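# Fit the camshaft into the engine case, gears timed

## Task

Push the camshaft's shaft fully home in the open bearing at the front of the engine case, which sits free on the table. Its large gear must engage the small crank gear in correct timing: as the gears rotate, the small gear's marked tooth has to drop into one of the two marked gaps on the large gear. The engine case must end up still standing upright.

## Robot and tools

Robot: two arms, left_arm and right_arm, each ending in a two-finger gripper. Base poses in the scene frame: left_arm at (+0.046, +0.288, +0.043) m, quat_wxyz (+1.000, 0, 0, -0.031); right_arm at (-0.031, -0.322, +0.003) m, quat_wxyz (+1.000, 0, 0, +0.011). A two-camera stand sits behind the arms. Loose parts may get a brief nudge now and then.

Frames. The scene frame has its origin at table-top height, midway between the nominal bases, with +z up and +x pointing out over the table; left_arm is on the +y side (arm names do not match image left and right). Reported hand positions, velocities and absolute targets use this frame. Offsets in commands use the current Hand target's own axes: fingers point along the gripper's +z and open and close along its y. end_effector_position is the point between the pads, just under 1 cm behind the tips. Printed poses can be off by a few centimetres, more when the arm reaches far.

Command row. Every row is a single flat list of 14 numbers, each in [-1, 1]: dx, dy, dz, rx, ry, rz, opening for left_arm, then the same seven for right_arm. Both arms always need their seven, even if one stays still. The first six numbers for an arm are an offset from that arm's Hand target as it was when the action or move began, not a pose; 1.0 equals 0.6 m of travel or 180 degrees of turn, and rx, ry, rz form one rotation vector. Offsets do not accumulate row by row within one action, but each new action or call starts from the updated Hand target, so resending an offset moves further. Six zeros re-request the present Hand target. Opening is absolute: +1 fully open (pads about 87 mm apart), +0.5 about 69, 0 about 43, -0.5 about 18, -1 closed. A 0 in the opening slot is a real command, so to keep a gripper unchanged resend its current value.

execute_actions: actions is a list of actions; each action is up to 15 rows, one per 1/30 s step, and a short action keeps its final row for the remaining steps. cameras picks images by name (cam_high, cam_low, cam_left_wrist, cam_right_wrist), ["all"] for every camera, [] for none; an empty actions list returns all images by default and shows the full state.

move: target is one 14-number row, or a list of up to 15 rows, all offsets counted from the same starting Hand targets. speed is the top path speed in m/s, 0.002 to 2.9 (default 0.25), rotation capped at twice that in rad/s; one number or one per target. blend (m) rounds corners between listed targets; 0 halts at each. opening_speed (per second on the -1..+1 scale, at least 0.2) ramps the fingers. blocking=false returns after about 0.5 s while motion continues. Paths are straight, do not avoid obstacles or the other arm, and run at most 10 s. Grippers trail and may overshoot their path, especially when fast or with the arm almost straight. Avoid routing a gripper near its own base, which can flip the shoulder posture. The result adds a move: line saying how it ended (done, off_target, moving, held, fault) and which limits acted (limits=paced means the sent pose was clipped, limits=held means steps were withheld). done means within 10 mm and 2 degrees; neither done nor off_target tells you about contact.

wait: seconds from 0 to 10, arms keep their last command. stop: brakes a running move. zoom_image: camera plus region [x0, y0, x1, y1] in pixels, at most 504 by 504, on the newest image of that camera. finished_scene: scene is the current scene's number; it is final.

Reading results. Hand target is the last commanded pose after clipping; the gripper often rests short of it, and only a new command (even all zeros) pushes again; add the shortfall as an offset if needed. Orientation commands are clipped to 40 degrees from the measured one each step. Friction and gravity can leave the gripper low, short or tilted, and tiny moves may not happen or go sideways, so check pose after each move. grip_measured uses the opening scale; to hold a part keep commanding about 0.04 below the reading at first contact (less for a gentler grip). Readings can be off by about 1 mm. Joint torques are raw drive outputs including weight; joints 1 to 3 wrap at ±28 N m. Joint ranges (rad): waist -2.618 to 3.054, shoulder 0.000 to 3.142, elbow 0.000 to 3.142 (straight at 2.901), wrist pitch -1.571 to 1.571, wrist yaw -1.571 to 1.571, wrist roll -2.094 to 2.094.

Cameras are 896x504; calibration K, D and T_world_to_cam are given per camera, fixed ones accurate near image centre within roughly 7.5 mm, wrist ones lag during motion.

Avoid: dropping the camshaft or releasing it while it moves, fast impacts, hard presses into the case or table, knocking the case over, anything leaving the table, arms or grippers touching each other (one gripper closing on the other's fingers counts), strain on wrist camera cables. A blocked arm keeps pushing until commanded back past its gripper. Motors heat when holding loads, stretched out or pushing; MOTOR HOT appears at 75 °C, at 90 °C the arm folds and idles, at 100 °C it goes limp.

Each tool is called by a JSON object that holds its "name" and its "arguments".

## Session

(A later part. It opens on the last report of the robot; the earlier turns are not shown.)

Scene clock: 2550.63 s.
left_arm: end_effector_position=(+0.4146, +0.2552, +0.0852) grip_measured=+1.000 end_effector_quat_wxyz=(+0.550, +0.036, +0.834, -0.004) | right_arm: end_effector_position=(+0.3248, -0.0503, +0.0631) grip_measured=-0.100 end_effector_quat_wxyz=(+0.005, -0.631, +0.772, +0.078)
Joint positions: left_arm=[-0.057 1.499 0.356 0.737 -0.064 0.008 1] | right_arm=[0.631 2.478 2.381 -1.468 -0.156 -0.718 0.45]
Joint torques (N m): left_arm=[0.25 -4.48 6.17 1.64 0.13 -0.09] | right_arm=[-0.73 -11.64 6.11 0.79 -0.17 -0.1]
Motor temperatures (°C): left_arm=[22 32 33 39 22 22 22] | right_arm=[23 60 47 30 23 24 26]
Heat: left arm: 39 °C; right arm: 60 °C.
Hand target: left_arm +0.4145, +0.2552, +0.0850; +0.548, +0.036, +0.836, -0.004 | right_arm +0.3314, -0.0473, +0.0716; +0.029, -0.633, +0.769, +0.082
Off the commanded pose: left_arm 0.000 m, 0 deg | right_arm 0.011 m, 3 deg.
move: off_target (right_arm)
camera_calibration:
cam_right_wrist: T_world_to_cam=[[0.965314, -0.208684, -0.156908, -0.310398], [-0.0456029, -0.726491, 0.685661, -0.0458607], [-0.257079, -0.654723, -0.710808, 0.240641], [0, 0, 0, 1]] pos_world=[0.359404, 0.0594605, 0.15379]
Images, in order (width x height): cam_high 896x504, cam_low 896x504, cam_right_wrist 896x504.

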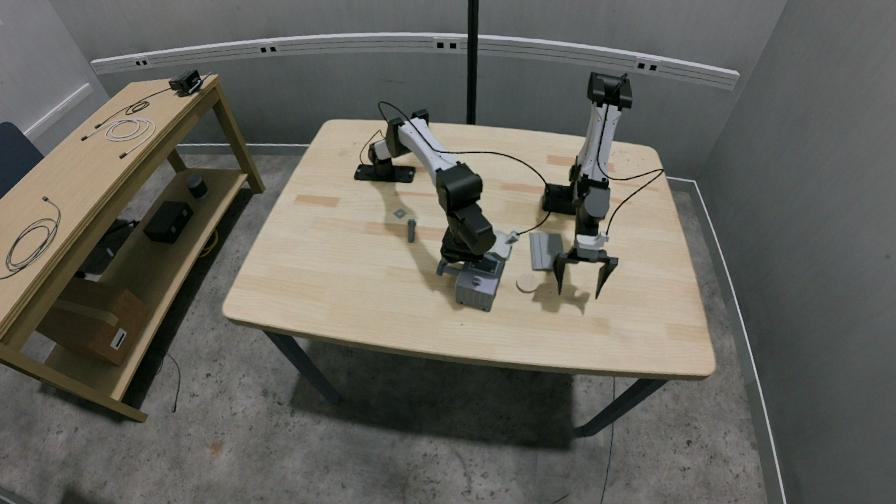

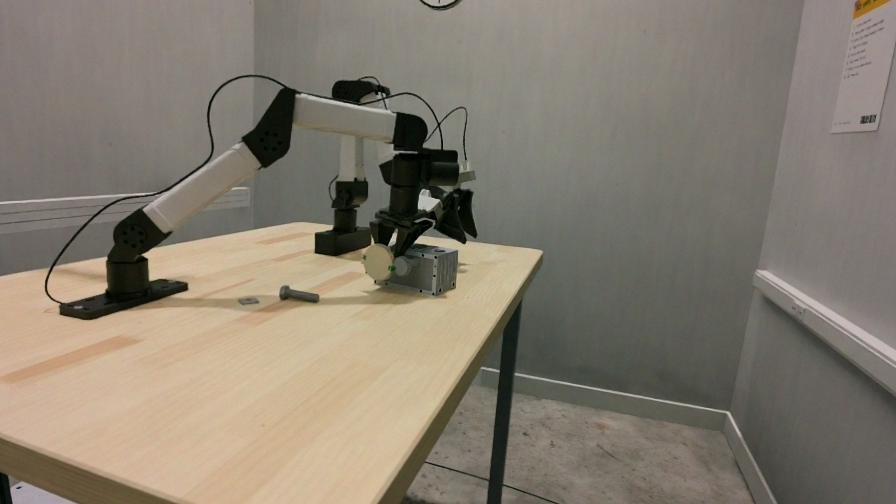

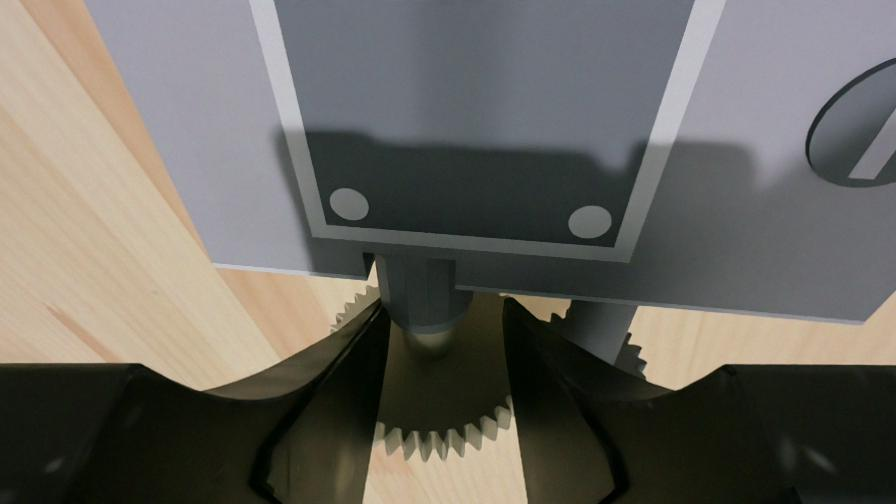

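{"name": "move", "arguments": {"target": [[0,0,0,0,0,0,1,0.015,0.008,-0.03,0,0,0,-0.1],[0,0,0,0,0,0,1,0.03,0.006,-0.09,0,0,0,-0.1]], "speed": 0.06, "cameras": ["cam_right_wrist","cam_low"]}}

{"name": "zoom_image", "arguments": {"camera": "cam_low", "region": [350, 235, 420, 291]}}

Scene clock: 2561.83 s.
left_arm: end_effector_position=(+0.4146, +0.2552, +0.0852) grip_measured=+1.000 end_effector_quat_wxyz=(+0.550, +0.036, +0.834, -0.004) | right_arm: end_effector_position=(+0.3273, -0.0704, +0.0970) grip_measured=-0.100 end_effector_quat_wxyz=(+0.014, -0.631, +0.772, +0.078)
Joint positions: left_arm=[-0.057 1.499 0.356 0.737 -0.064 0.008 1] | right_arm=[0.593 2.423 2.42 -1.551 -0.159 -0.755 0.45]
Joint torques (N m): left_arm=[0.28 -4.59 6.26 1.66 0.1 -0.09] | right_arm=[-0.81 -12.89 8.91 0.21 -0.15 -0.12]
Motor temperatures (°C): left_arm=[22 32 33 39 22 22 22] | right_arm=[23 61 46 29 23 24 25]
Heat: left arm: 39 °C; right arm: 61 °C.
Hand target: left_arm +0.4145, +0.2552, +0.0850; +0.548, +0.036, +0.836, -0.004 | right_arm +0.3276, -0.0728, +0.1225; +0.029, -0.633, +0.769, +0.082
Off the commanded pose: left_arm 0.000 m, 0 deg | right_arm 0.026 m, 2 deg.
joint sent to its limit (right arm) — joint 4 (wrist pitch), lower limit. The joint targets still meet the commanded pose.
move: off_target (right_arm)
camera_calibration:
cam_right_wrist: T_world_to_cam=[[0.966902, -0.208405, -0.147203, -0.313079], [-0.0552634, -0.734289, 0.676584, -0.0800298], [-0.249093, -0.646055, -0.721502, 0.251317], [0, 0, 0, 1]] pos_world=[0.360895, 0.0383528, 0.189387]
Images, in order (width x height): cam_low 896x504, cam_right_wrist 896x504.

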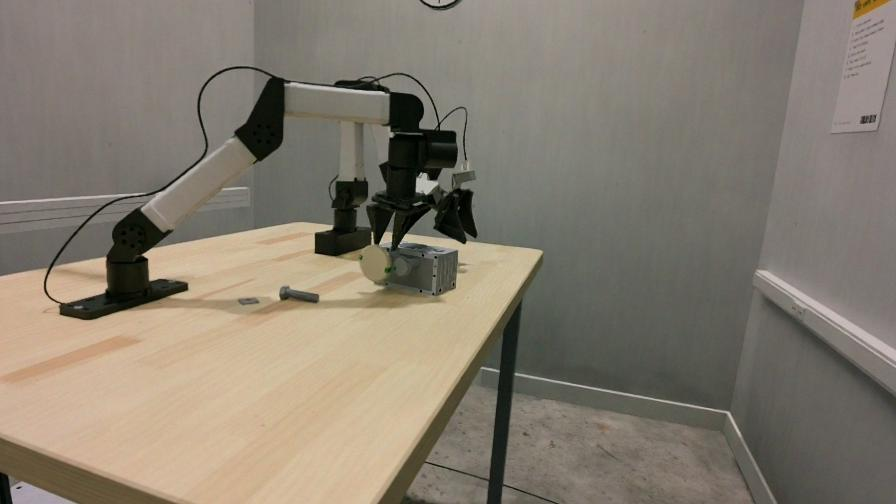

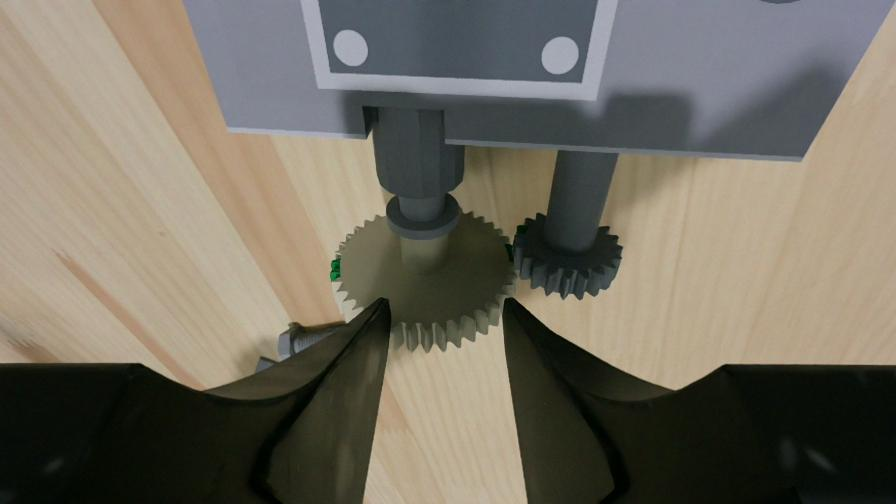

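Scaled by 7.200 from the camera's 896x504 image, which has a finer 1280x720 frame.

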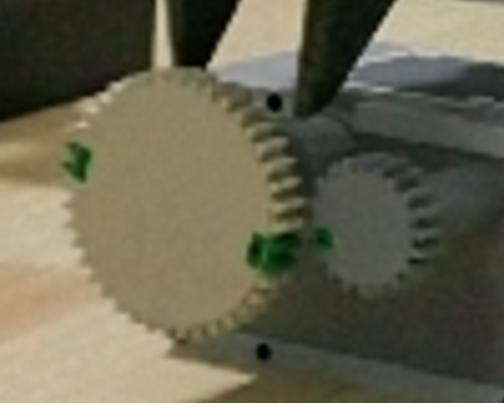

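{"name": "move", "arguments": {"target": [[0,0,0,0,0,0,1,0,-0.004,-0.03,0,0,0,-0.1],[0,0,0,0,0,0,1,0.06,0.006,-0.03,0,0,0,-0.1],[0,0,0,0,0,0,1,0.06,0.006,-0.03,0,0,0,-1]], "speed": 0.08, "cameras": ["cam_right_wrist","cam_low"]}}

Scene clock: 2580.57 s.
left_arm: end_effector_position=(+0.4146, +0.2552, +0.0852) grip_measured=+1.000 end_effector_quat_wxyz=(+0.550, +0.036, +0.834, -0.004) | right_arm: end_effector_position=(+0.3167, -0.1117, +0.1189) grip_measured=-0.978 end_effector_quat_wxyz=(+0.002, -0.629, +0.773, +0.080)
Joint positions: left_arm=[-0.057 1.499 0.356 0.737 -0.064 0.008 1] | right_arm=[0.529 2.285 2.264 -1.567 -0.159 -0.818 0.011]
Joint torques (N m): left_arm=[0.18 -4.53 6.16 1.58 0.13 -0.1] | right_arm=[-0.38 -12.26 5.96 0.57 -0.2 -0.1]
Motor temperatures (°C): left_arm=[22 32 33 39 22 22 22] | right_arm=[23 64 47 28 23 24 25]
Heat: left arm: 39 °C; right arm: 64 °C.
Hand target: left_arm +0.4145, +0.2552, +0.0850; +0.548, +0.036, +0.836, -0.004 | right_arm +0.3179, -0.1100, +0.1351; +0.029, -0.633, +0.769, +0.082
Off the commanded pose: left_arm 0.000 m, 0 deg | right_arm 0.016 m, 3 deg.
move: off_target (right_arm); target 3's new opening was sent with right_arm's hand 0.016 m and 3 deg from that target
camera_calibration:
cam_right_wrist: T_world_to_cam=[[0.963231, -0.212744, -0.16409, -0.305631], [-0.0431823, -0.725389, 0.686984, -0.129894], [-0.265181, -0.654638, -0.707904, 0.240291], [0, 0, 0, 1]] pos_world=[0.352504, -0.0019411, 0.209187]
Images, in order (width x height): cam_low 896x504, cam_right_wrist 896x504.

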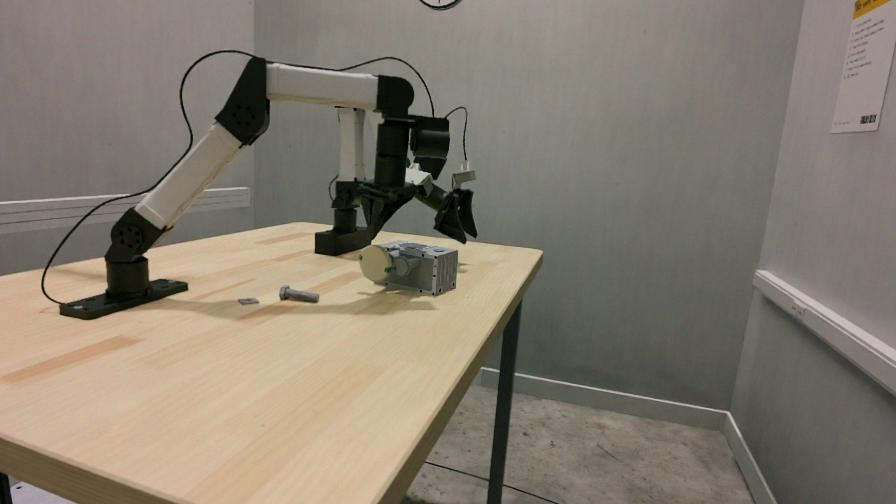

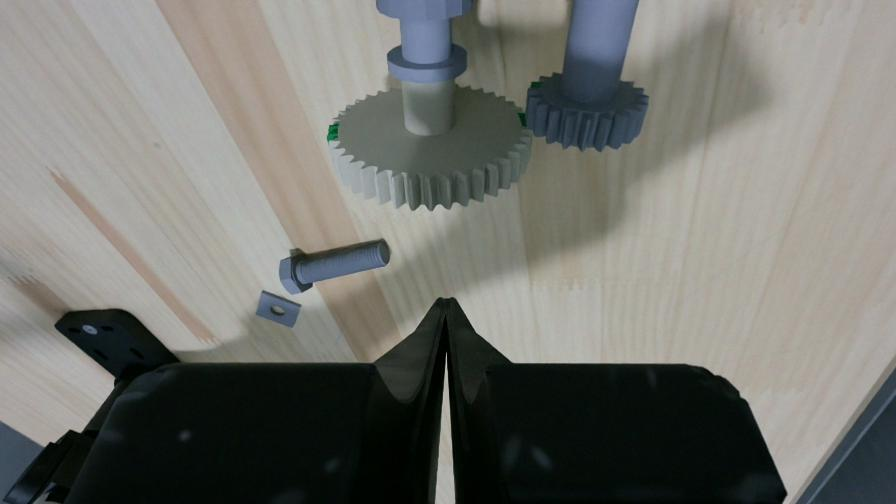

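{"name": "move", "arguments": {"target": [[0,0,0,0,0,0,1,-0.010,0.018,0.003,0,0,0,-1],[0,0,0,0,0,0,1,0.0037,0.0097,0.095,0,0,0,-1]], "speed": 0.1, "cameras": ["cam_right_wrist","cam_low"]}}

{"name": "zoom_image", "arguments": {"camera": "cam_low", "region": [330, 220, 430, 300]}}

Scene clock: 2606.30 s.
left_arm: end_effector_position=(+0.4146, +0.2552, +0.0852) grip_measured=+1.000 end_effector_quat_wxyz=(+0.550, +0.036, +0.834, -0.004) | right_arm: end_effector_position=(+0.3030, -0.1106, +0.0653) grip_measured=-0.978 end_effector_quat_wxyz=(-0.007, -0.632, +0.770, +0.081)
Joint positions: left_arm=[-0.057 1.499 0.356 0.737 -0.064 0.008 1] | right_arm=[0.549 2.225 1.946 -1.326 -0.158 -0.807 0.011]
Joint torques (N m): left_arm=[0.21 -4.62 6.19 1.68 0.16 -0.07] | right_arm=[0.23 -11.89 6.09 0.81 -0.2 0.1]
Motor temperatures (°C): left_arm=[22 32 33 39 22 22 22] | right_arm=[23 59 46 28 23 24 25]
Heat: left arm: 39 °C; right arm: 59 °C.
Hand target: left_arm +0.4145, +0.2552, +0.0850; +0.548, +0.036, +0.836, -0.004 | right_arm +0.3085, -0.1017, +0.0791; +0.029, -0.633, +0.769, +0.082
Off the commanded pose: left_arm 0.000 m, 0 deg | right_arm 0.017 m, 4 deg.
move: off_target (right_arm)
camera_calibration:
cam_right_wrist: T_world_to_cam=[[0.962753, -0.205161, -0.176111, -0.299197], [-0.0259412, -0.718426, 0.695119, -0.0978372], [-0.269134, -0.66466, -0.696989, 0.198814], [0, 0, 0, 1]] pos_world=[0.339022, 0.000471077, 0.153888]
Images, in order (width x height): cam_low 896x504, cam_right_wrist 896x504.

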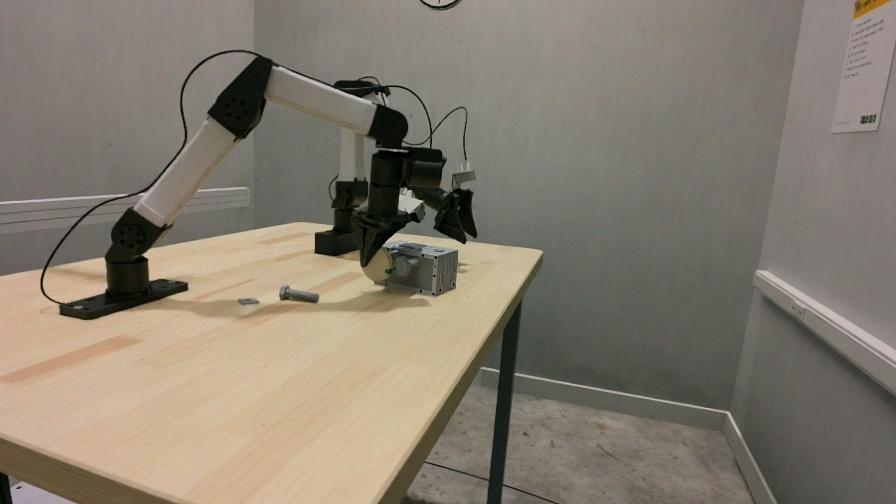

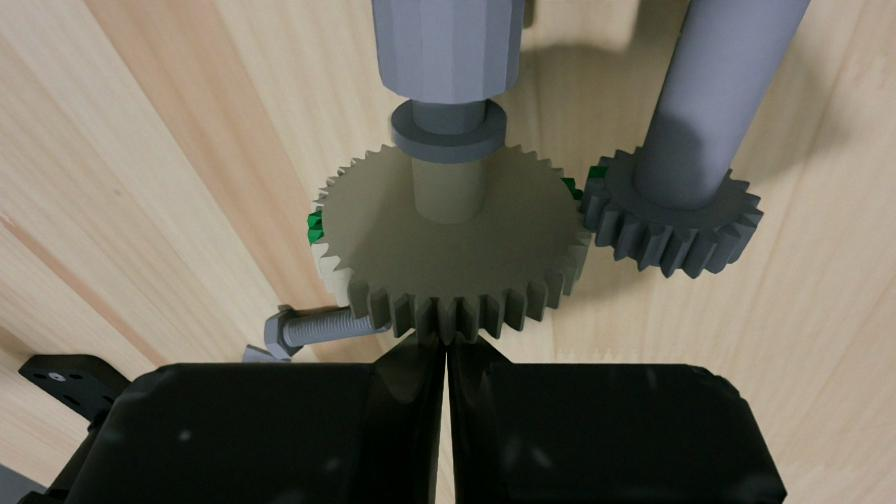

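Scaled by 5.040 from the camera's 896x504 image, which has a finer 1280x720 frame.

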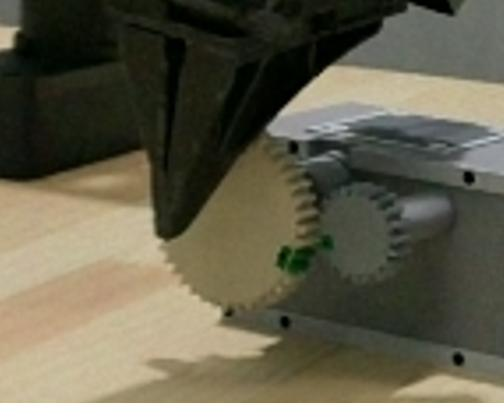

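{"name": "move", "arguments": {"target": [[0,0,0,0,0,0,1,-0.02,-0.008,0.004,0,0,0,-1]], "speed": 0.05}}

{"name": "move", "arguments": {"target": [[0,0,0,0,0,0,1,-0.012,-0.003,0.001,0,0,0,-1]], "speed": 0.05, "cameras": ["cam_right_wrist","cam_low"]}}

{"name": "zoom_image", "arguments": {"camera": "cam_low", "region": [330, 220, 430, 300]}}

Scene clock: 2626.17 s.
left_arm: end_effector_position=(+0.4146, +0.2552, +0.0852) grip_measured=+1.000 end_effector_quat_wxyz=(+0.550, +0.036, +0.834, -0.004) | right_arm: end_effector_position=(+0.3106, -0.0996, +0.0745) grip_measured=-0.978 end_effector_quat_wxyz=(+0.014, -0.633, +0.770, +0.078)
Joint positions: left_arm=[-0.057 1.499 0.356 0.737 -0.064 0.008 1] | right_arm=[0.561 2.23 1.996 -1.326 -0.158 -0.794 0.011]
Joint torques (N m): left_arm=[0.23 -4.56 6.22 1.62 0.16 -0.11] | right_arm=[0.31 -8.03 9.43 0.61 -0.19 0.1]
Motor temperatures (°C): left_arm=[22 32 33 39 22 22 22] | right_arm=[23 58 45 28 23 24 24]
Heat: left arm: 39 °C; right arm: 58 °C.
Hand target: left_arm +0.4145, +0.2552, +0.0850; +0.548, +0.036, +0.836, -0.004 | right_arm +0.3154, -0.0906, +0.0782; +0.029, -0.633, +0.769, +0.082
Off the commanded pose: left_arm 0.000 m, 0 deg | right_arm 0.011 m, 2 deg.
move: off_target (right_arm)

Scene clock: 2626.97 s.
left_arm: end_effector_position=(+0.4146, +0.2552, +0.0852) grip_measured=+1.000 end_effector_quat_wxyz=(+0.550, +0.036, +0.834, -0.004) | right_arm: end_effector_position=(+0.3146, -0.0948, +0.0736) grip_measured=-0.978 end_effector_quat_wxyz=(+0.013, -0.632, +0.771, +0.078)
Joint positions: left_arm=[-0.057 1.499 0.356 0.737 -0.064 0.008 1] | right_arm=[0.565 2.262 2.046 -1.345 -0.158 -0.786 0.011]
Joint torques (N m): left_arm=[0.17 -4.4 6 1.66 0.12 -0.1] | right_arm=[0.7 -8.29 9.72 0.58 -0.19 0.11]
Motor temperatures (°C): left_arm=[22 32 33 39 22 22 22] | right_arm=[23 58 46 28 23 24 24]
Heat: left arm: 39 °C; right arm: 58 °C.
Hand target: left_arm +0.4145, +0.2552, +0.0850; +0.548, +0.036, +0.836, -0.004 | right_arm +0.3185, -0.0839, +0.0785; +0.029, -0.633, +0.769, +0.082
Off the commanded pose: left_arm 0.000 m, 0 deg | right_arm 0.013 m, 2 deg.
move: off_target (right_arm)
camera_calibration:
cam_right_wrist: T_world_to_cam=[[0.967326, -0.206069, -0.147703, -0.309223], [-0.0527403, -0.733375, 0.677775, -0.0836323], [-0.24799, -0.64784, -0.720281, 0.214884], [0, 0, 0, 1]] pos_world=[0.347998, 0.0141553, 0.165788]
Images, in order (width x height): cam_low 896x504, cam_right_wrist 896x504.

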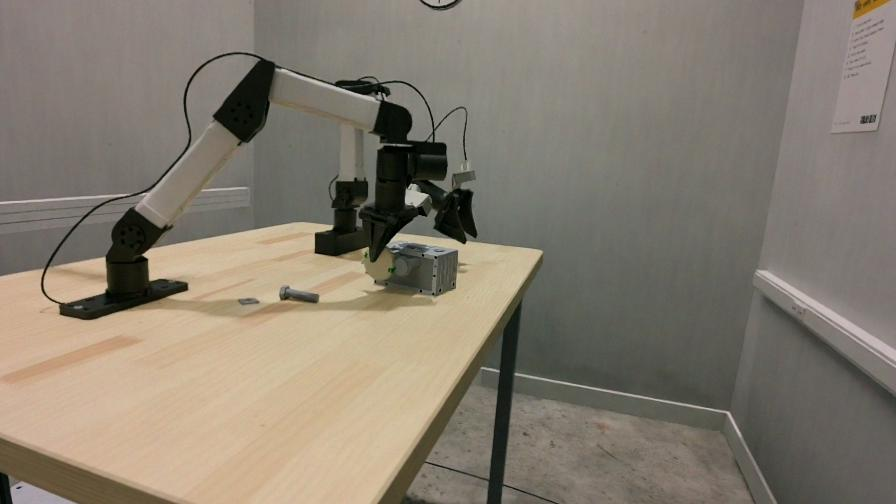

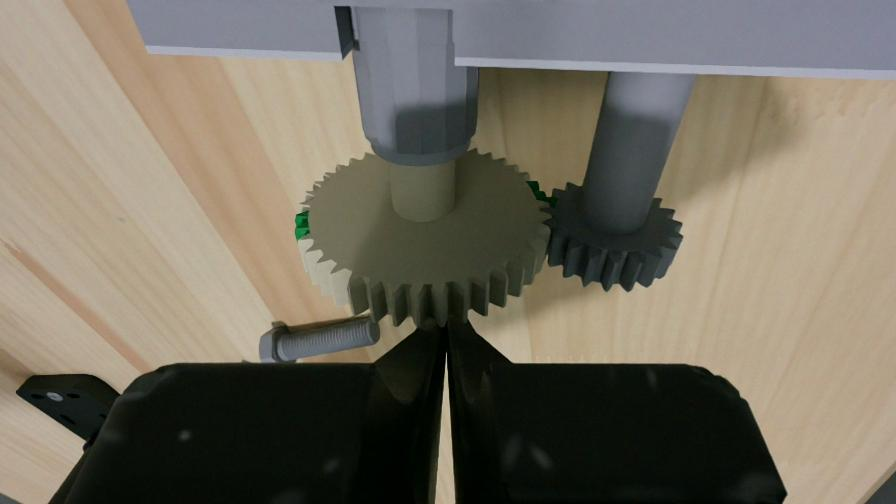

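Scaled by 5.040 from the camera's 896x504 image, which has a finer 1280x720 frame.

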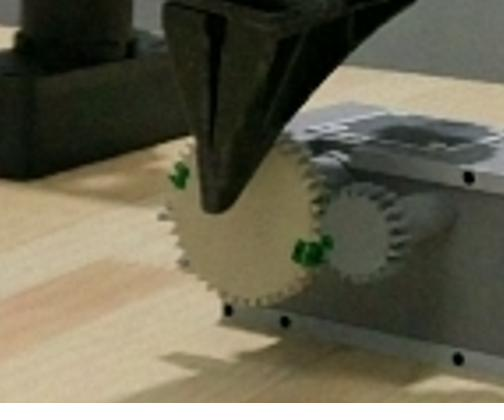

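{"name": "move", "arguments": {"target": [[0,0,0,0,0,0,1,-0.008,0.0,0.006,0,0,0,-1]], "speed": 0.03, "cameras": ["cam_right_wrist","cam_low"]}}

{"name": "zoom_image", "arguments": {"camera": "cam_right_wrist", "region": [290, 90, 590, 260]}}

{"name": "zoom_image", "arguments": {"camera": "cam_low", "region": [355, 240, 415, 288]}}

Scene clock: 2635.00 s.
left_arm: end_effector_position=(+0.4146, +0.2552, +0.0852) grip_measured=+1.000 end_effector_quat_wxyz=(+0.550, +0.036, +0.834, -0.004) | right_arm: end_effector_position=(+0.3143, -0.0947, +0.0735) grip_measured=-0.978 end_effector_quat_wxyz=(+0.008, -0.629, +0.773, +0.077)
Joint positions: left_arm=[-0.057 1.499 0.356 0.737 -0.064 0.008 1] | right_arm=[0.566 2.274 2.065 -1.361 -0.155 -0.778 0.011]
Joint torques (N m): left_arm=[0.28 -4.53 6.13 1.64 0.15 -0.07] | right_arm=[1.26 -7.99 9.5 0.76 -0.23 0.11]
Motor temperatures (°C): left_arm=[22 32 33 39 22 22 22] | right_arm=[23 57 47 27 23 24 24]
Heat: left arm: 39 °C; right arm: 57 °C.
Hand target: left_arm +0.4145, +0.2552, +0.0850; +0.548, +0.036, +0.836, -0.004 | right_arm +0.3192, -0.0787, +0.0756; +0.029, -0.633, +0.769, +0.082
Off the commanded pose: left_arm 0.000 m, 0 deg | right_arm 0.017 m, 3 deg.
move: off_target (right_arm)
camera_calibration:
cam_right_wrist: T_world_to_cam=[[0.964895, -0.213658, -0.152732, -0.308432], [-0.0526226, -0.727024, 0.684593, -0.0835122], [-0.257309, -0.652523, -0.712745, 0.216806], [0, 0, 0, 1]] pos_world=[0.348996, 0.0148566, 0.164592]
Images, in order (width x height): cam_low 896x504, cam_right_wrist 896x504.

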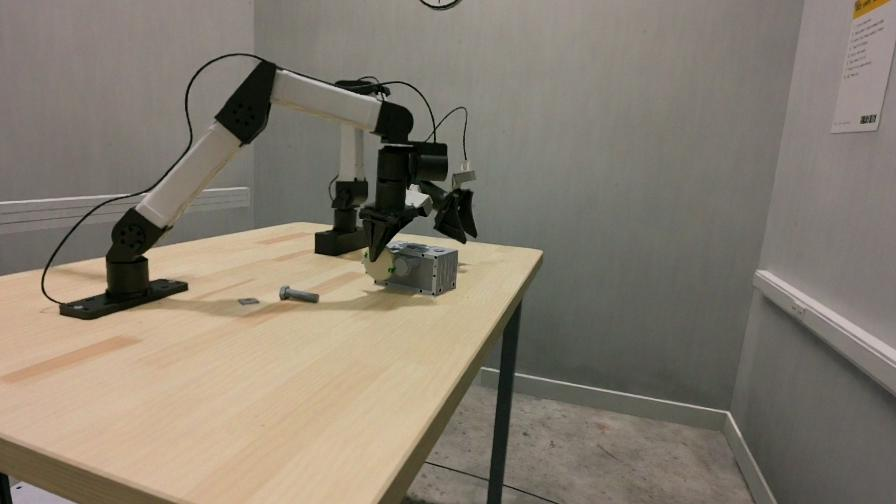

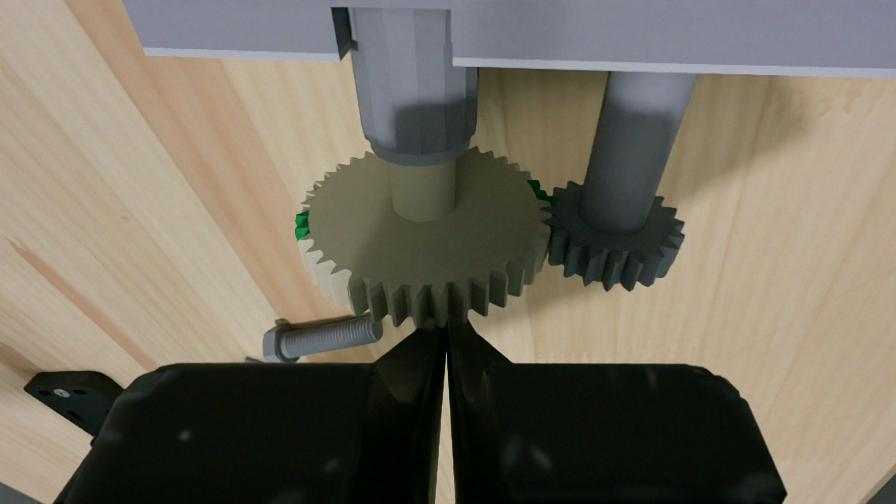

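Scaled by 1.680 from the camera's 896x504 image, which has a finer 1280x720 frame.

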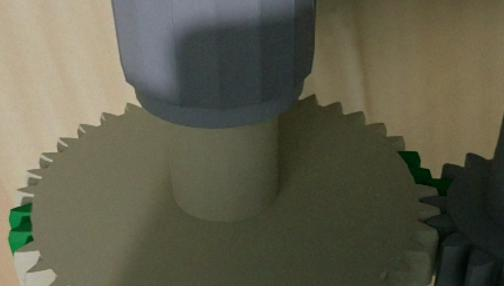

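Scaled by 8.400 from the camera's 896x504 image, which has a finer 1280x720 frame.

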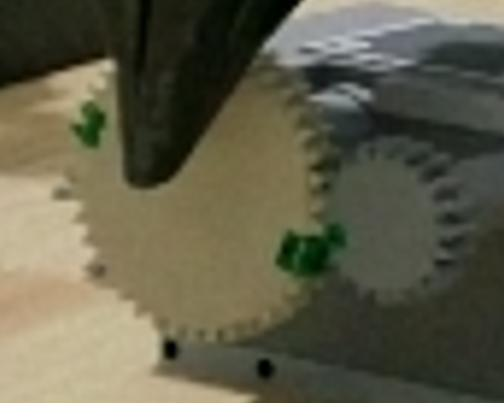

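{"name": "move", "arguments": {"target": [[0,0,0,0,0,0,1,0.05,0,0,0,0,0,-1],[0,0,0,0,0,0,1,0.08,0,-0.08,0,0,0,-1]], "speed": 0.08, "cameras": ["cam_right_wrist","cam_low","cam_high"]}}

{"name": "zoom_image", "arguments": {"camera": "cam_right_wrist", "region": [290, 0, 640, 200]}}

{"name": "zoom_image", "arguments": {"camera": "cam_low", "region": [355, 240, 415, 288]}}

{"name": "zoom_image", "arguments": {"camera": "cam_high", "region": [424, 235, 484, 285]}}

Scene clock: 2650.27 s.
left_arm: end_effector_position=(+0.4146, +0.2552, +0.0852) grip_measured=+1.000 end_effector_quat_wxyz=(+0.550, +0.036, +0.834, -0.004) | right_arm: end_effector_position=(+0.3094, -0.1359, +0.0953) grip_measured=-0.978 end_effector_quat_wxyz=(+0.002, -0.630, +0.773, +0.078)
Joint positions: left_arm=[-0.057 1.499 0.356 0.737 -0.064 0.008 1] | right_arm=[0.491 2.17 1.98 -1.403 -0.155 -0.858 0.011]
Joint torques (N m): left_arm=[0.31 -4.49 6.27 1.66 0.11 -0.09] | right_arm=[-0.59 -11.07 9.35 0.27 -0.26 -0.11]
Motor temperatures (°C): left_arm=[22 32 33 39 22 22 22] | right_arm=[23 55 47 28 23 24 24]
Heat: left arm: 39 °C; right arm: 55 °C.
Hand target: left_arm +0.4145, +0.2552, +0.0850; +0.548, +0.036, +0.836, -0.004 | right_arm +0.3127, -0.1330, +0.1158; +0.029, -0.633, +0.769, +0.082
Off the commanded pose: left_arm 0.000 m, 0 deg | right_arm 0.021 m, 3 deg.
move: off_target (right_arm)
camera_calibration:
cam_right_wrist: T_world_to_cam=[[0.964169, -0.21095, -0.160867, -0.307864], [-0.043381, -0.723592, 0.688863, -0.131384], [-0.261717, -0.657202, -0.706817, 0.204312], [0, 0, 0, 1]] pos_world=[0.344605, -0.0257381, 0.185391]
Images, in order (width x height): cam_high 896x504, cam_low 896x504, cam_right_wrist 896x504.

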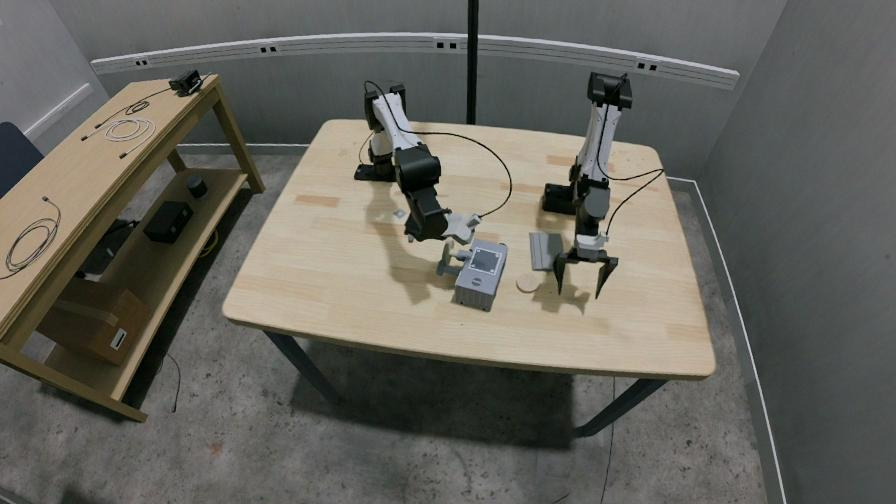

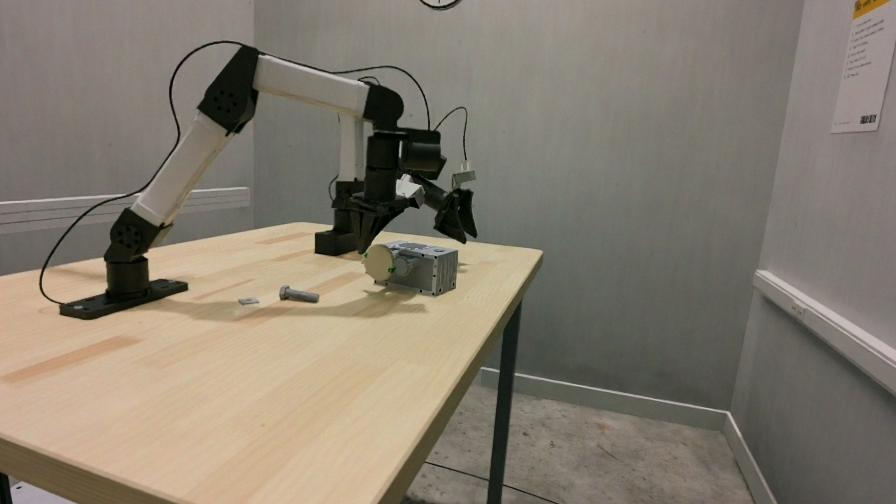

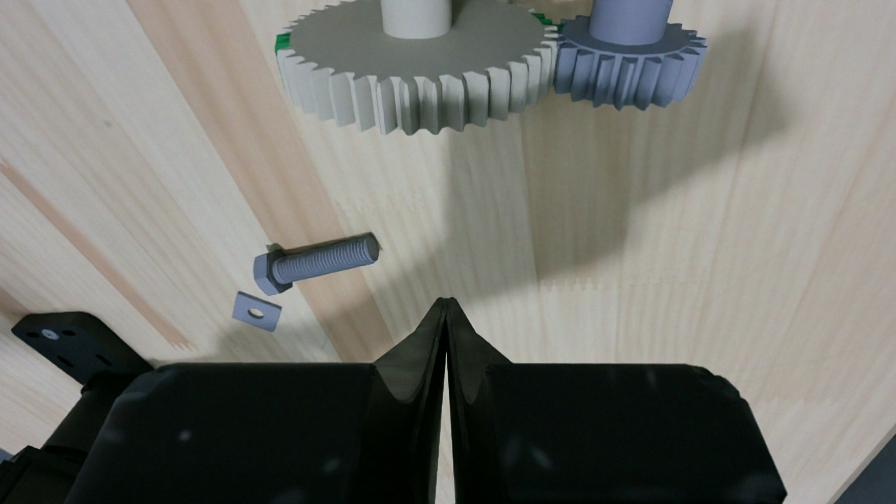

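Scaled by 1.440 from the camera's 896x504 image, which has a finer 1280x720 frame.

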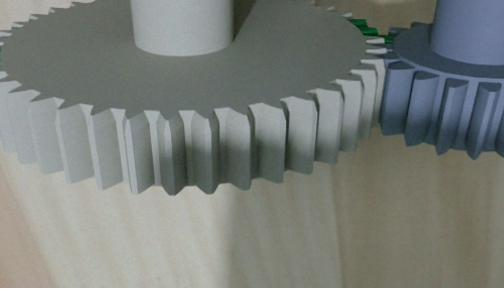

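Scaled by 8.400 from the camera's 896x504 image, which has a finer 1280x720 frame.

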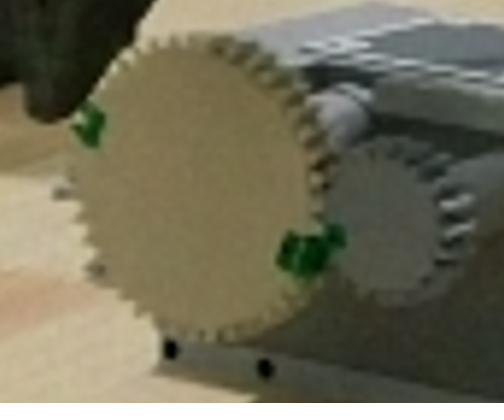

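Scaled by 8.400 from the camera's 896x504 image, which has a finer 1280x720 frame.

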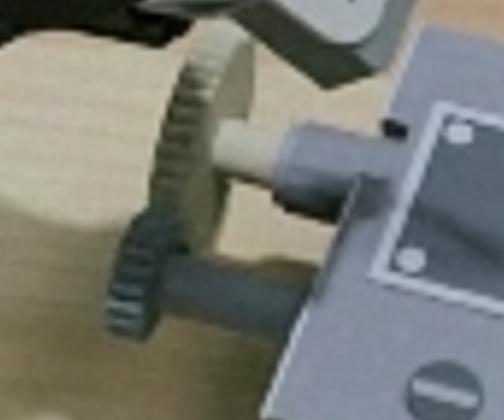

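{"name": "move", "arguments": {"target": [[0,0,0,0,0,0,1,-0.0073,0.0045,-0.055,0,0,0,-0.1],[0,0,0,0,0,0,1,-0.139,0.018,-0.030,0,0,0,-0.1]], "speed": 0.1, "cameras": ["cam_right_wrist","cam_low"]}}

Scene clock: 2689.43 s.
left_arm: end_effector_position=(+0.4146, +0.2552, +0.0852) grip_measured=+1.000 end_effector_quat_wxyz=(+0.550, +0.036, +0.834, -0.004) | right_arm: end_effector_position=(+0.3191, -0.0568, +0.1410) grip_measured=-0.100 end_effector_quat_wxyz=(+0.063, -0.634, +0.767, +0.075)
Joint positions: left_arm=[-0.057 1.499 0.356 0.737 -0.064 0.008 1] | right_arm=[0.628 2.341 2.461 -1.57 -0.155 -0.724 0.45]
Joint torques (N m): left_arm=[0.18 -4.52 6.2 1.64 0.13 -0.11] | right_arm=[-0.02 -8.69 9.17 0.64 -0.15 0.13]
Motor temperatures (°C): left_arm=[22 32 33 39 22 22 22] | right_arm=[23 60 49 27 23 24 24]
Heat: left arm: 39 °C; right arm: 60 °C.
Hand target: left_arm +0.4145, +0.2552, +0.0850; +0.548, +0.036, +0.836, -0.004 | right_arm +0.3196, -0.0531, +0.1469; +0.029, -0.633, +0.769, +0.082
Off the commanded pose: left_arm 0.000 m, 0 deg | right_arm 0.007 m, 4 deg.
joint sent to its limit (right arm) — joint 4 (wrist pitch), lower limit. The joint targets are off in orientation, not in position.
move: off_target (right_arm)
camera_calibration:
cam_right_wrist: T_world_to_cam=[[0.976891, -0.198003, -0.0804896, -0.307929], [-0.104797, -0.771926, 0.627015, -0.0797188], [-0.186283, -0.60409, -0.774838, 0.279643], [0, 0, 0, 1]] pos_world=[0.344552, 0.0464217, 0.241878]
Images, in order (width x height): cam_low 896x504, cam_right_wrist 896x504.

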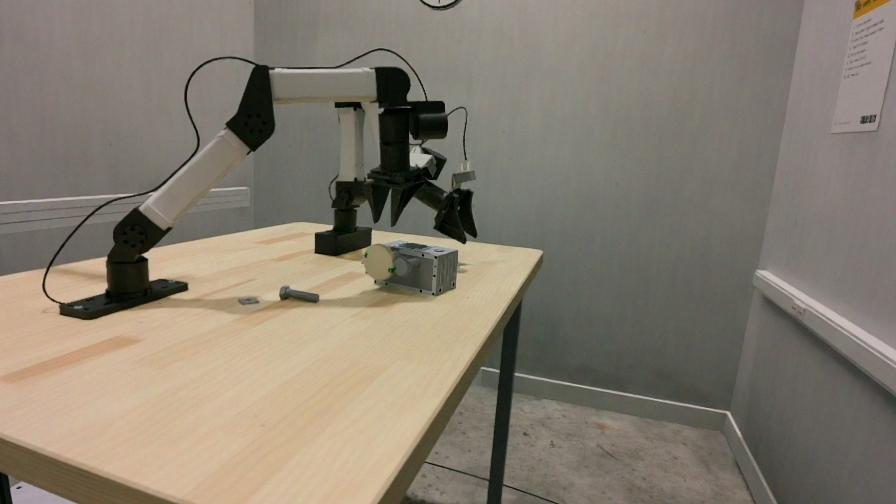

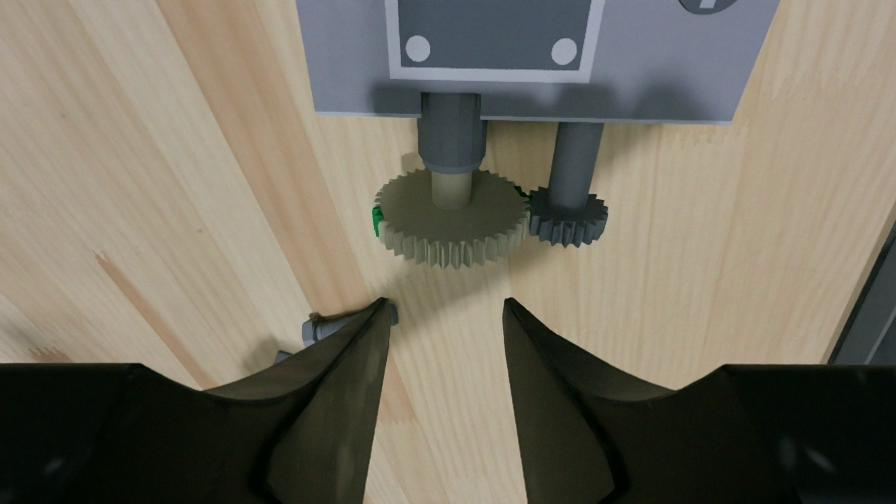

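{"name": "move", "arguments": {"target": [0,0,0,0,0,0,1,0.004,-0.01,0.08,0,0.012,0,-0.1], "speed": 0.08, "cameras": ["cam_right_wrist","cam_low"]}}

Scene clock: 2701.07 s.
left_arm: end_effector_position=(+0.4146, +0.2552, +0.0852) grip_measured=+1.000 end_effector_quat_wxyz=(+0.550, +0.036, +0.834, -0.004) | right_arm: end_effector_position=(+0.3205, -0.0522, +0.0919) grip_measured=-0.100 end_effector_quat_wxyz=(+0.009, -0.634, +0.770, +0.077)
Joint positions: left_arm=[-0.057 1.499 0.356 0.737 -0.064 0.008 1] | right_arm=[0.635 2.47 2.484 -1.571 -0.154 -0.72 0.45]
Joint torques (N m): left_arm=[0.16 -4.68 6.38 1.62 0.16 -0.07] | right_arm=[0.47 -9.55 9.35 0.41 0.07 0.1]
Motor temperatures (°C): left_arm=[22 32 33 39 22 22 22] | right_arm=[23 57 50 27 23 24 24]
Heat: left arm: 39 °C; right arm: 57 °C.
Hand target: left_arm +0.4145, +0.2552, +0.0850; +0.548, +0.036, +0.836, -0.004 | right_arm +0.3221, -0.0487, +0.0988; +0.014, -0.634, +0.770, +0.070
Off the commanded pose: left_arm 0.000 m, 0 deg | right_arm 0.008 m, 1 deg.
joint sent to its limit (right arm) — joint 4 (wrist pitch), lower limit. The joint targets still meet the commanded pose.
move: done
camera_calibration:
cam_right_wrist: T_world_to_cam=[[0.967832, -0.202696, -0.149049, -0.303339], [-0.0475471, -0.729087, 0.682767, -0.0663608], [-0.247064, -0.653717, -0.715272, 0.25612], [0, 0, 0, 1]] pos_world=[0.353704, 0.0575619, 0.183292]
Images, in order (width x height): cam_low 896x504, cam_right_wrist 896x504.

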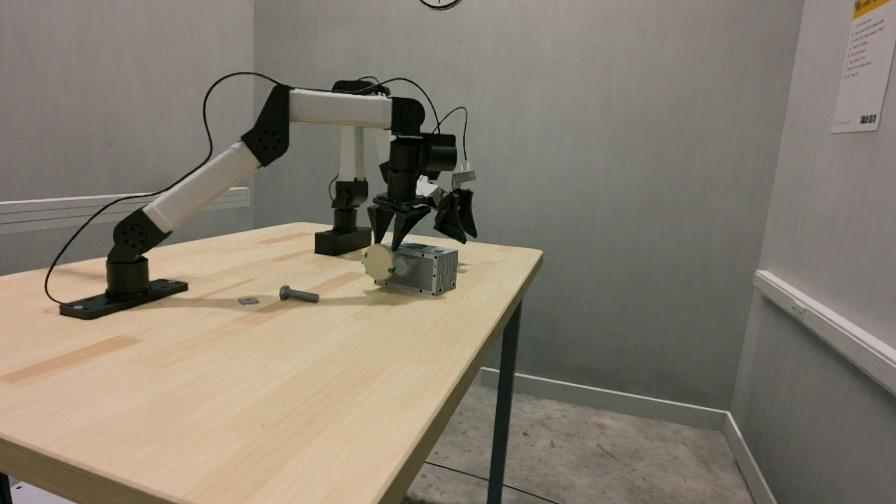

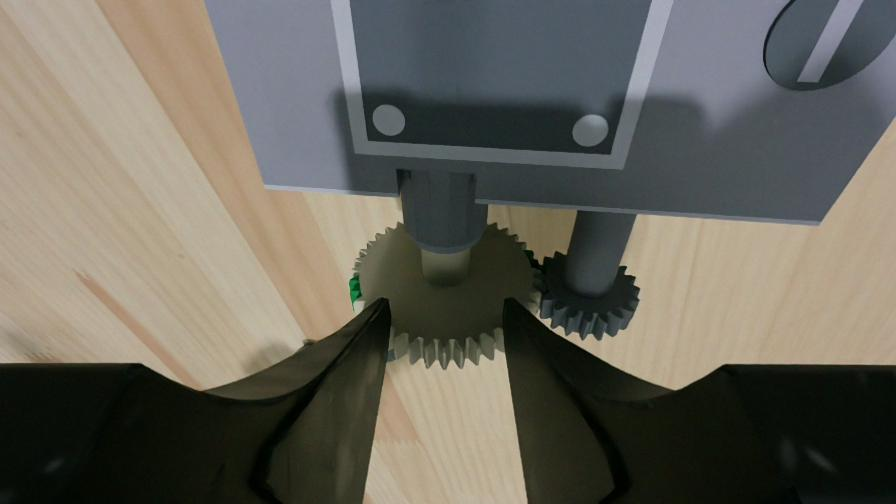

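{"name": "move", "arguments": {"target": [0,0,0,0,0,0,1,0.007,-0.004,0.041,0,0.008,0,-0.1], "speed": 0.05, "cameras": ["cam_right_wrist","cam_low","cam_high"]}}

{"name": "zoom_image", "arguments": {"camera": "cam_low", "region": [355, 230, 415, 278]}}

{"name": "zoom_image", "arguments": {"camera": "cam_high", "region": [424, 235, 484, 285]}}

Scene clock: 2715.30 s.
left_arm: end_effector_position=(+0.4146, +0.2552, +0.0852) grip_measured=+1.000 end_effector_quat_wxyz=(+0.550, +0.036, +0.834, -0.004) | right_arm: end_effector_position=(+0.3183, -0.0518, +0.0764) grip_measured=-0.100 end_effector_quat_wxyz=(-0.002, -0.636, +0.768, +0.070)
Joint positions: left_arm=[-0.057 1.499 0.356 0.737 -0.064 0.008 1] | right_arm=[0.644 2.472 2.421 -1.527 -0.141 -0.718 0.45]
Joint torques (N m): left_arm=[0.06 -4.52 6.08 1.63 0.12 -0.07] | right_arm=[0.12 -9.43 6 0.73 0.11 0.1]
Motor temperatures (°C): left_arm=[22 32 33 39 22 22 22] | right_arm=[23 55 50 27 23 24 24]
Heat: left arm: 39 °C; right arm: 55 °C.
Hand target: left_arm +0.4145, +0.2552, +0.0850; +0.548, +0.036, +0.836, -0.004 | right_arm +0.3219, -0.0500, +0.0737; +0.005, -0.635, +0.770, +0.062
Off the commanded pose: left_arm 0.000 m, 0 deg | right_arm 0.005 m, 1 deg.
move: done
camera_calibration:
cam_right_wrist: T_world_to_cam=[[0.967958, -0.199194, -0.1529, -0.30305], [-0.036236, -0.713323, 0.699898, -0.0597537], [-0.248482, -0.671932, -0.697685, 0.242837], [0, 0, 0, 1]] pos_world=[0.351516, 0.0601803, 0.164909]
Images, in order (width x height): cam_high 896x504, cam_low 896x504, cam_right_wrist 896x504.

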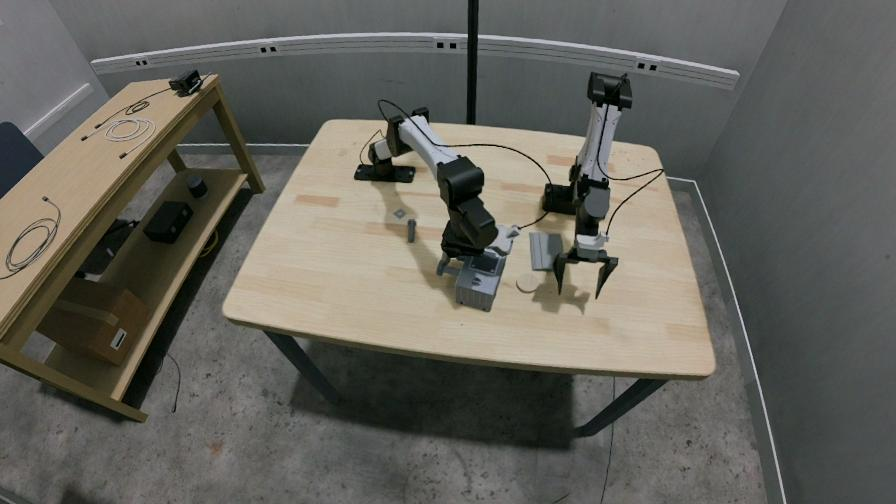

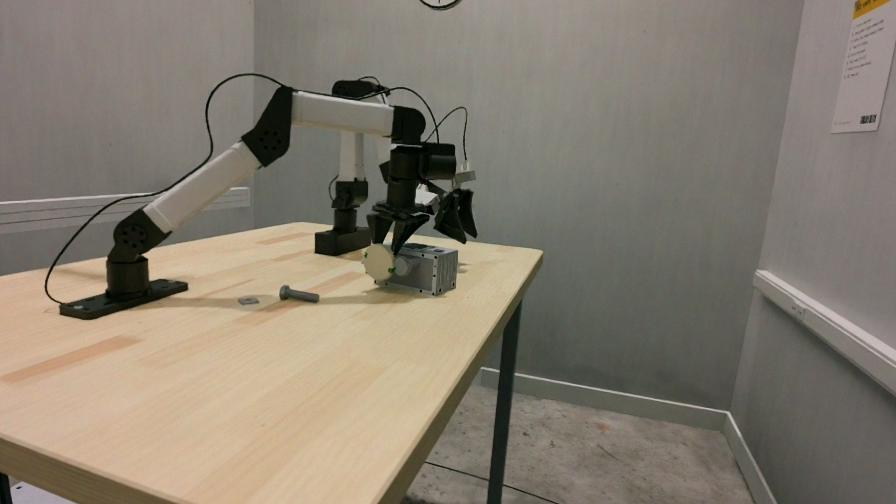

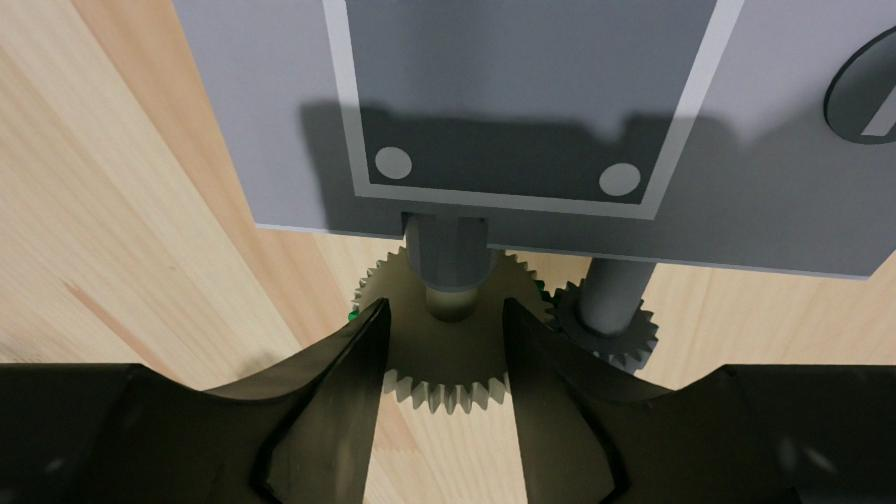

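Scaled by 8.400 from the camera's 896x504 image, which has a finer 1280x720 frame.

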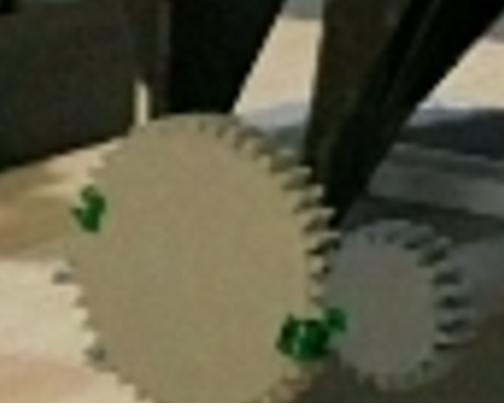

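Scaled by 8.400 from the camera's 896x504 image, which has a finer 1280x720 frame.

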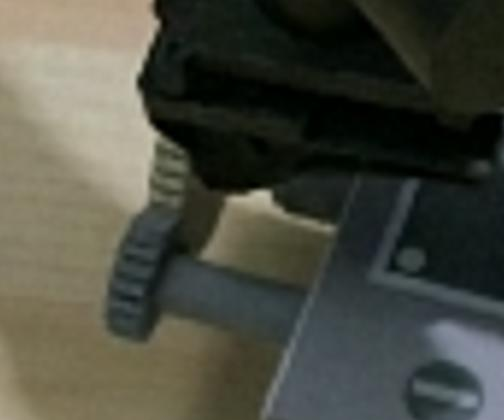

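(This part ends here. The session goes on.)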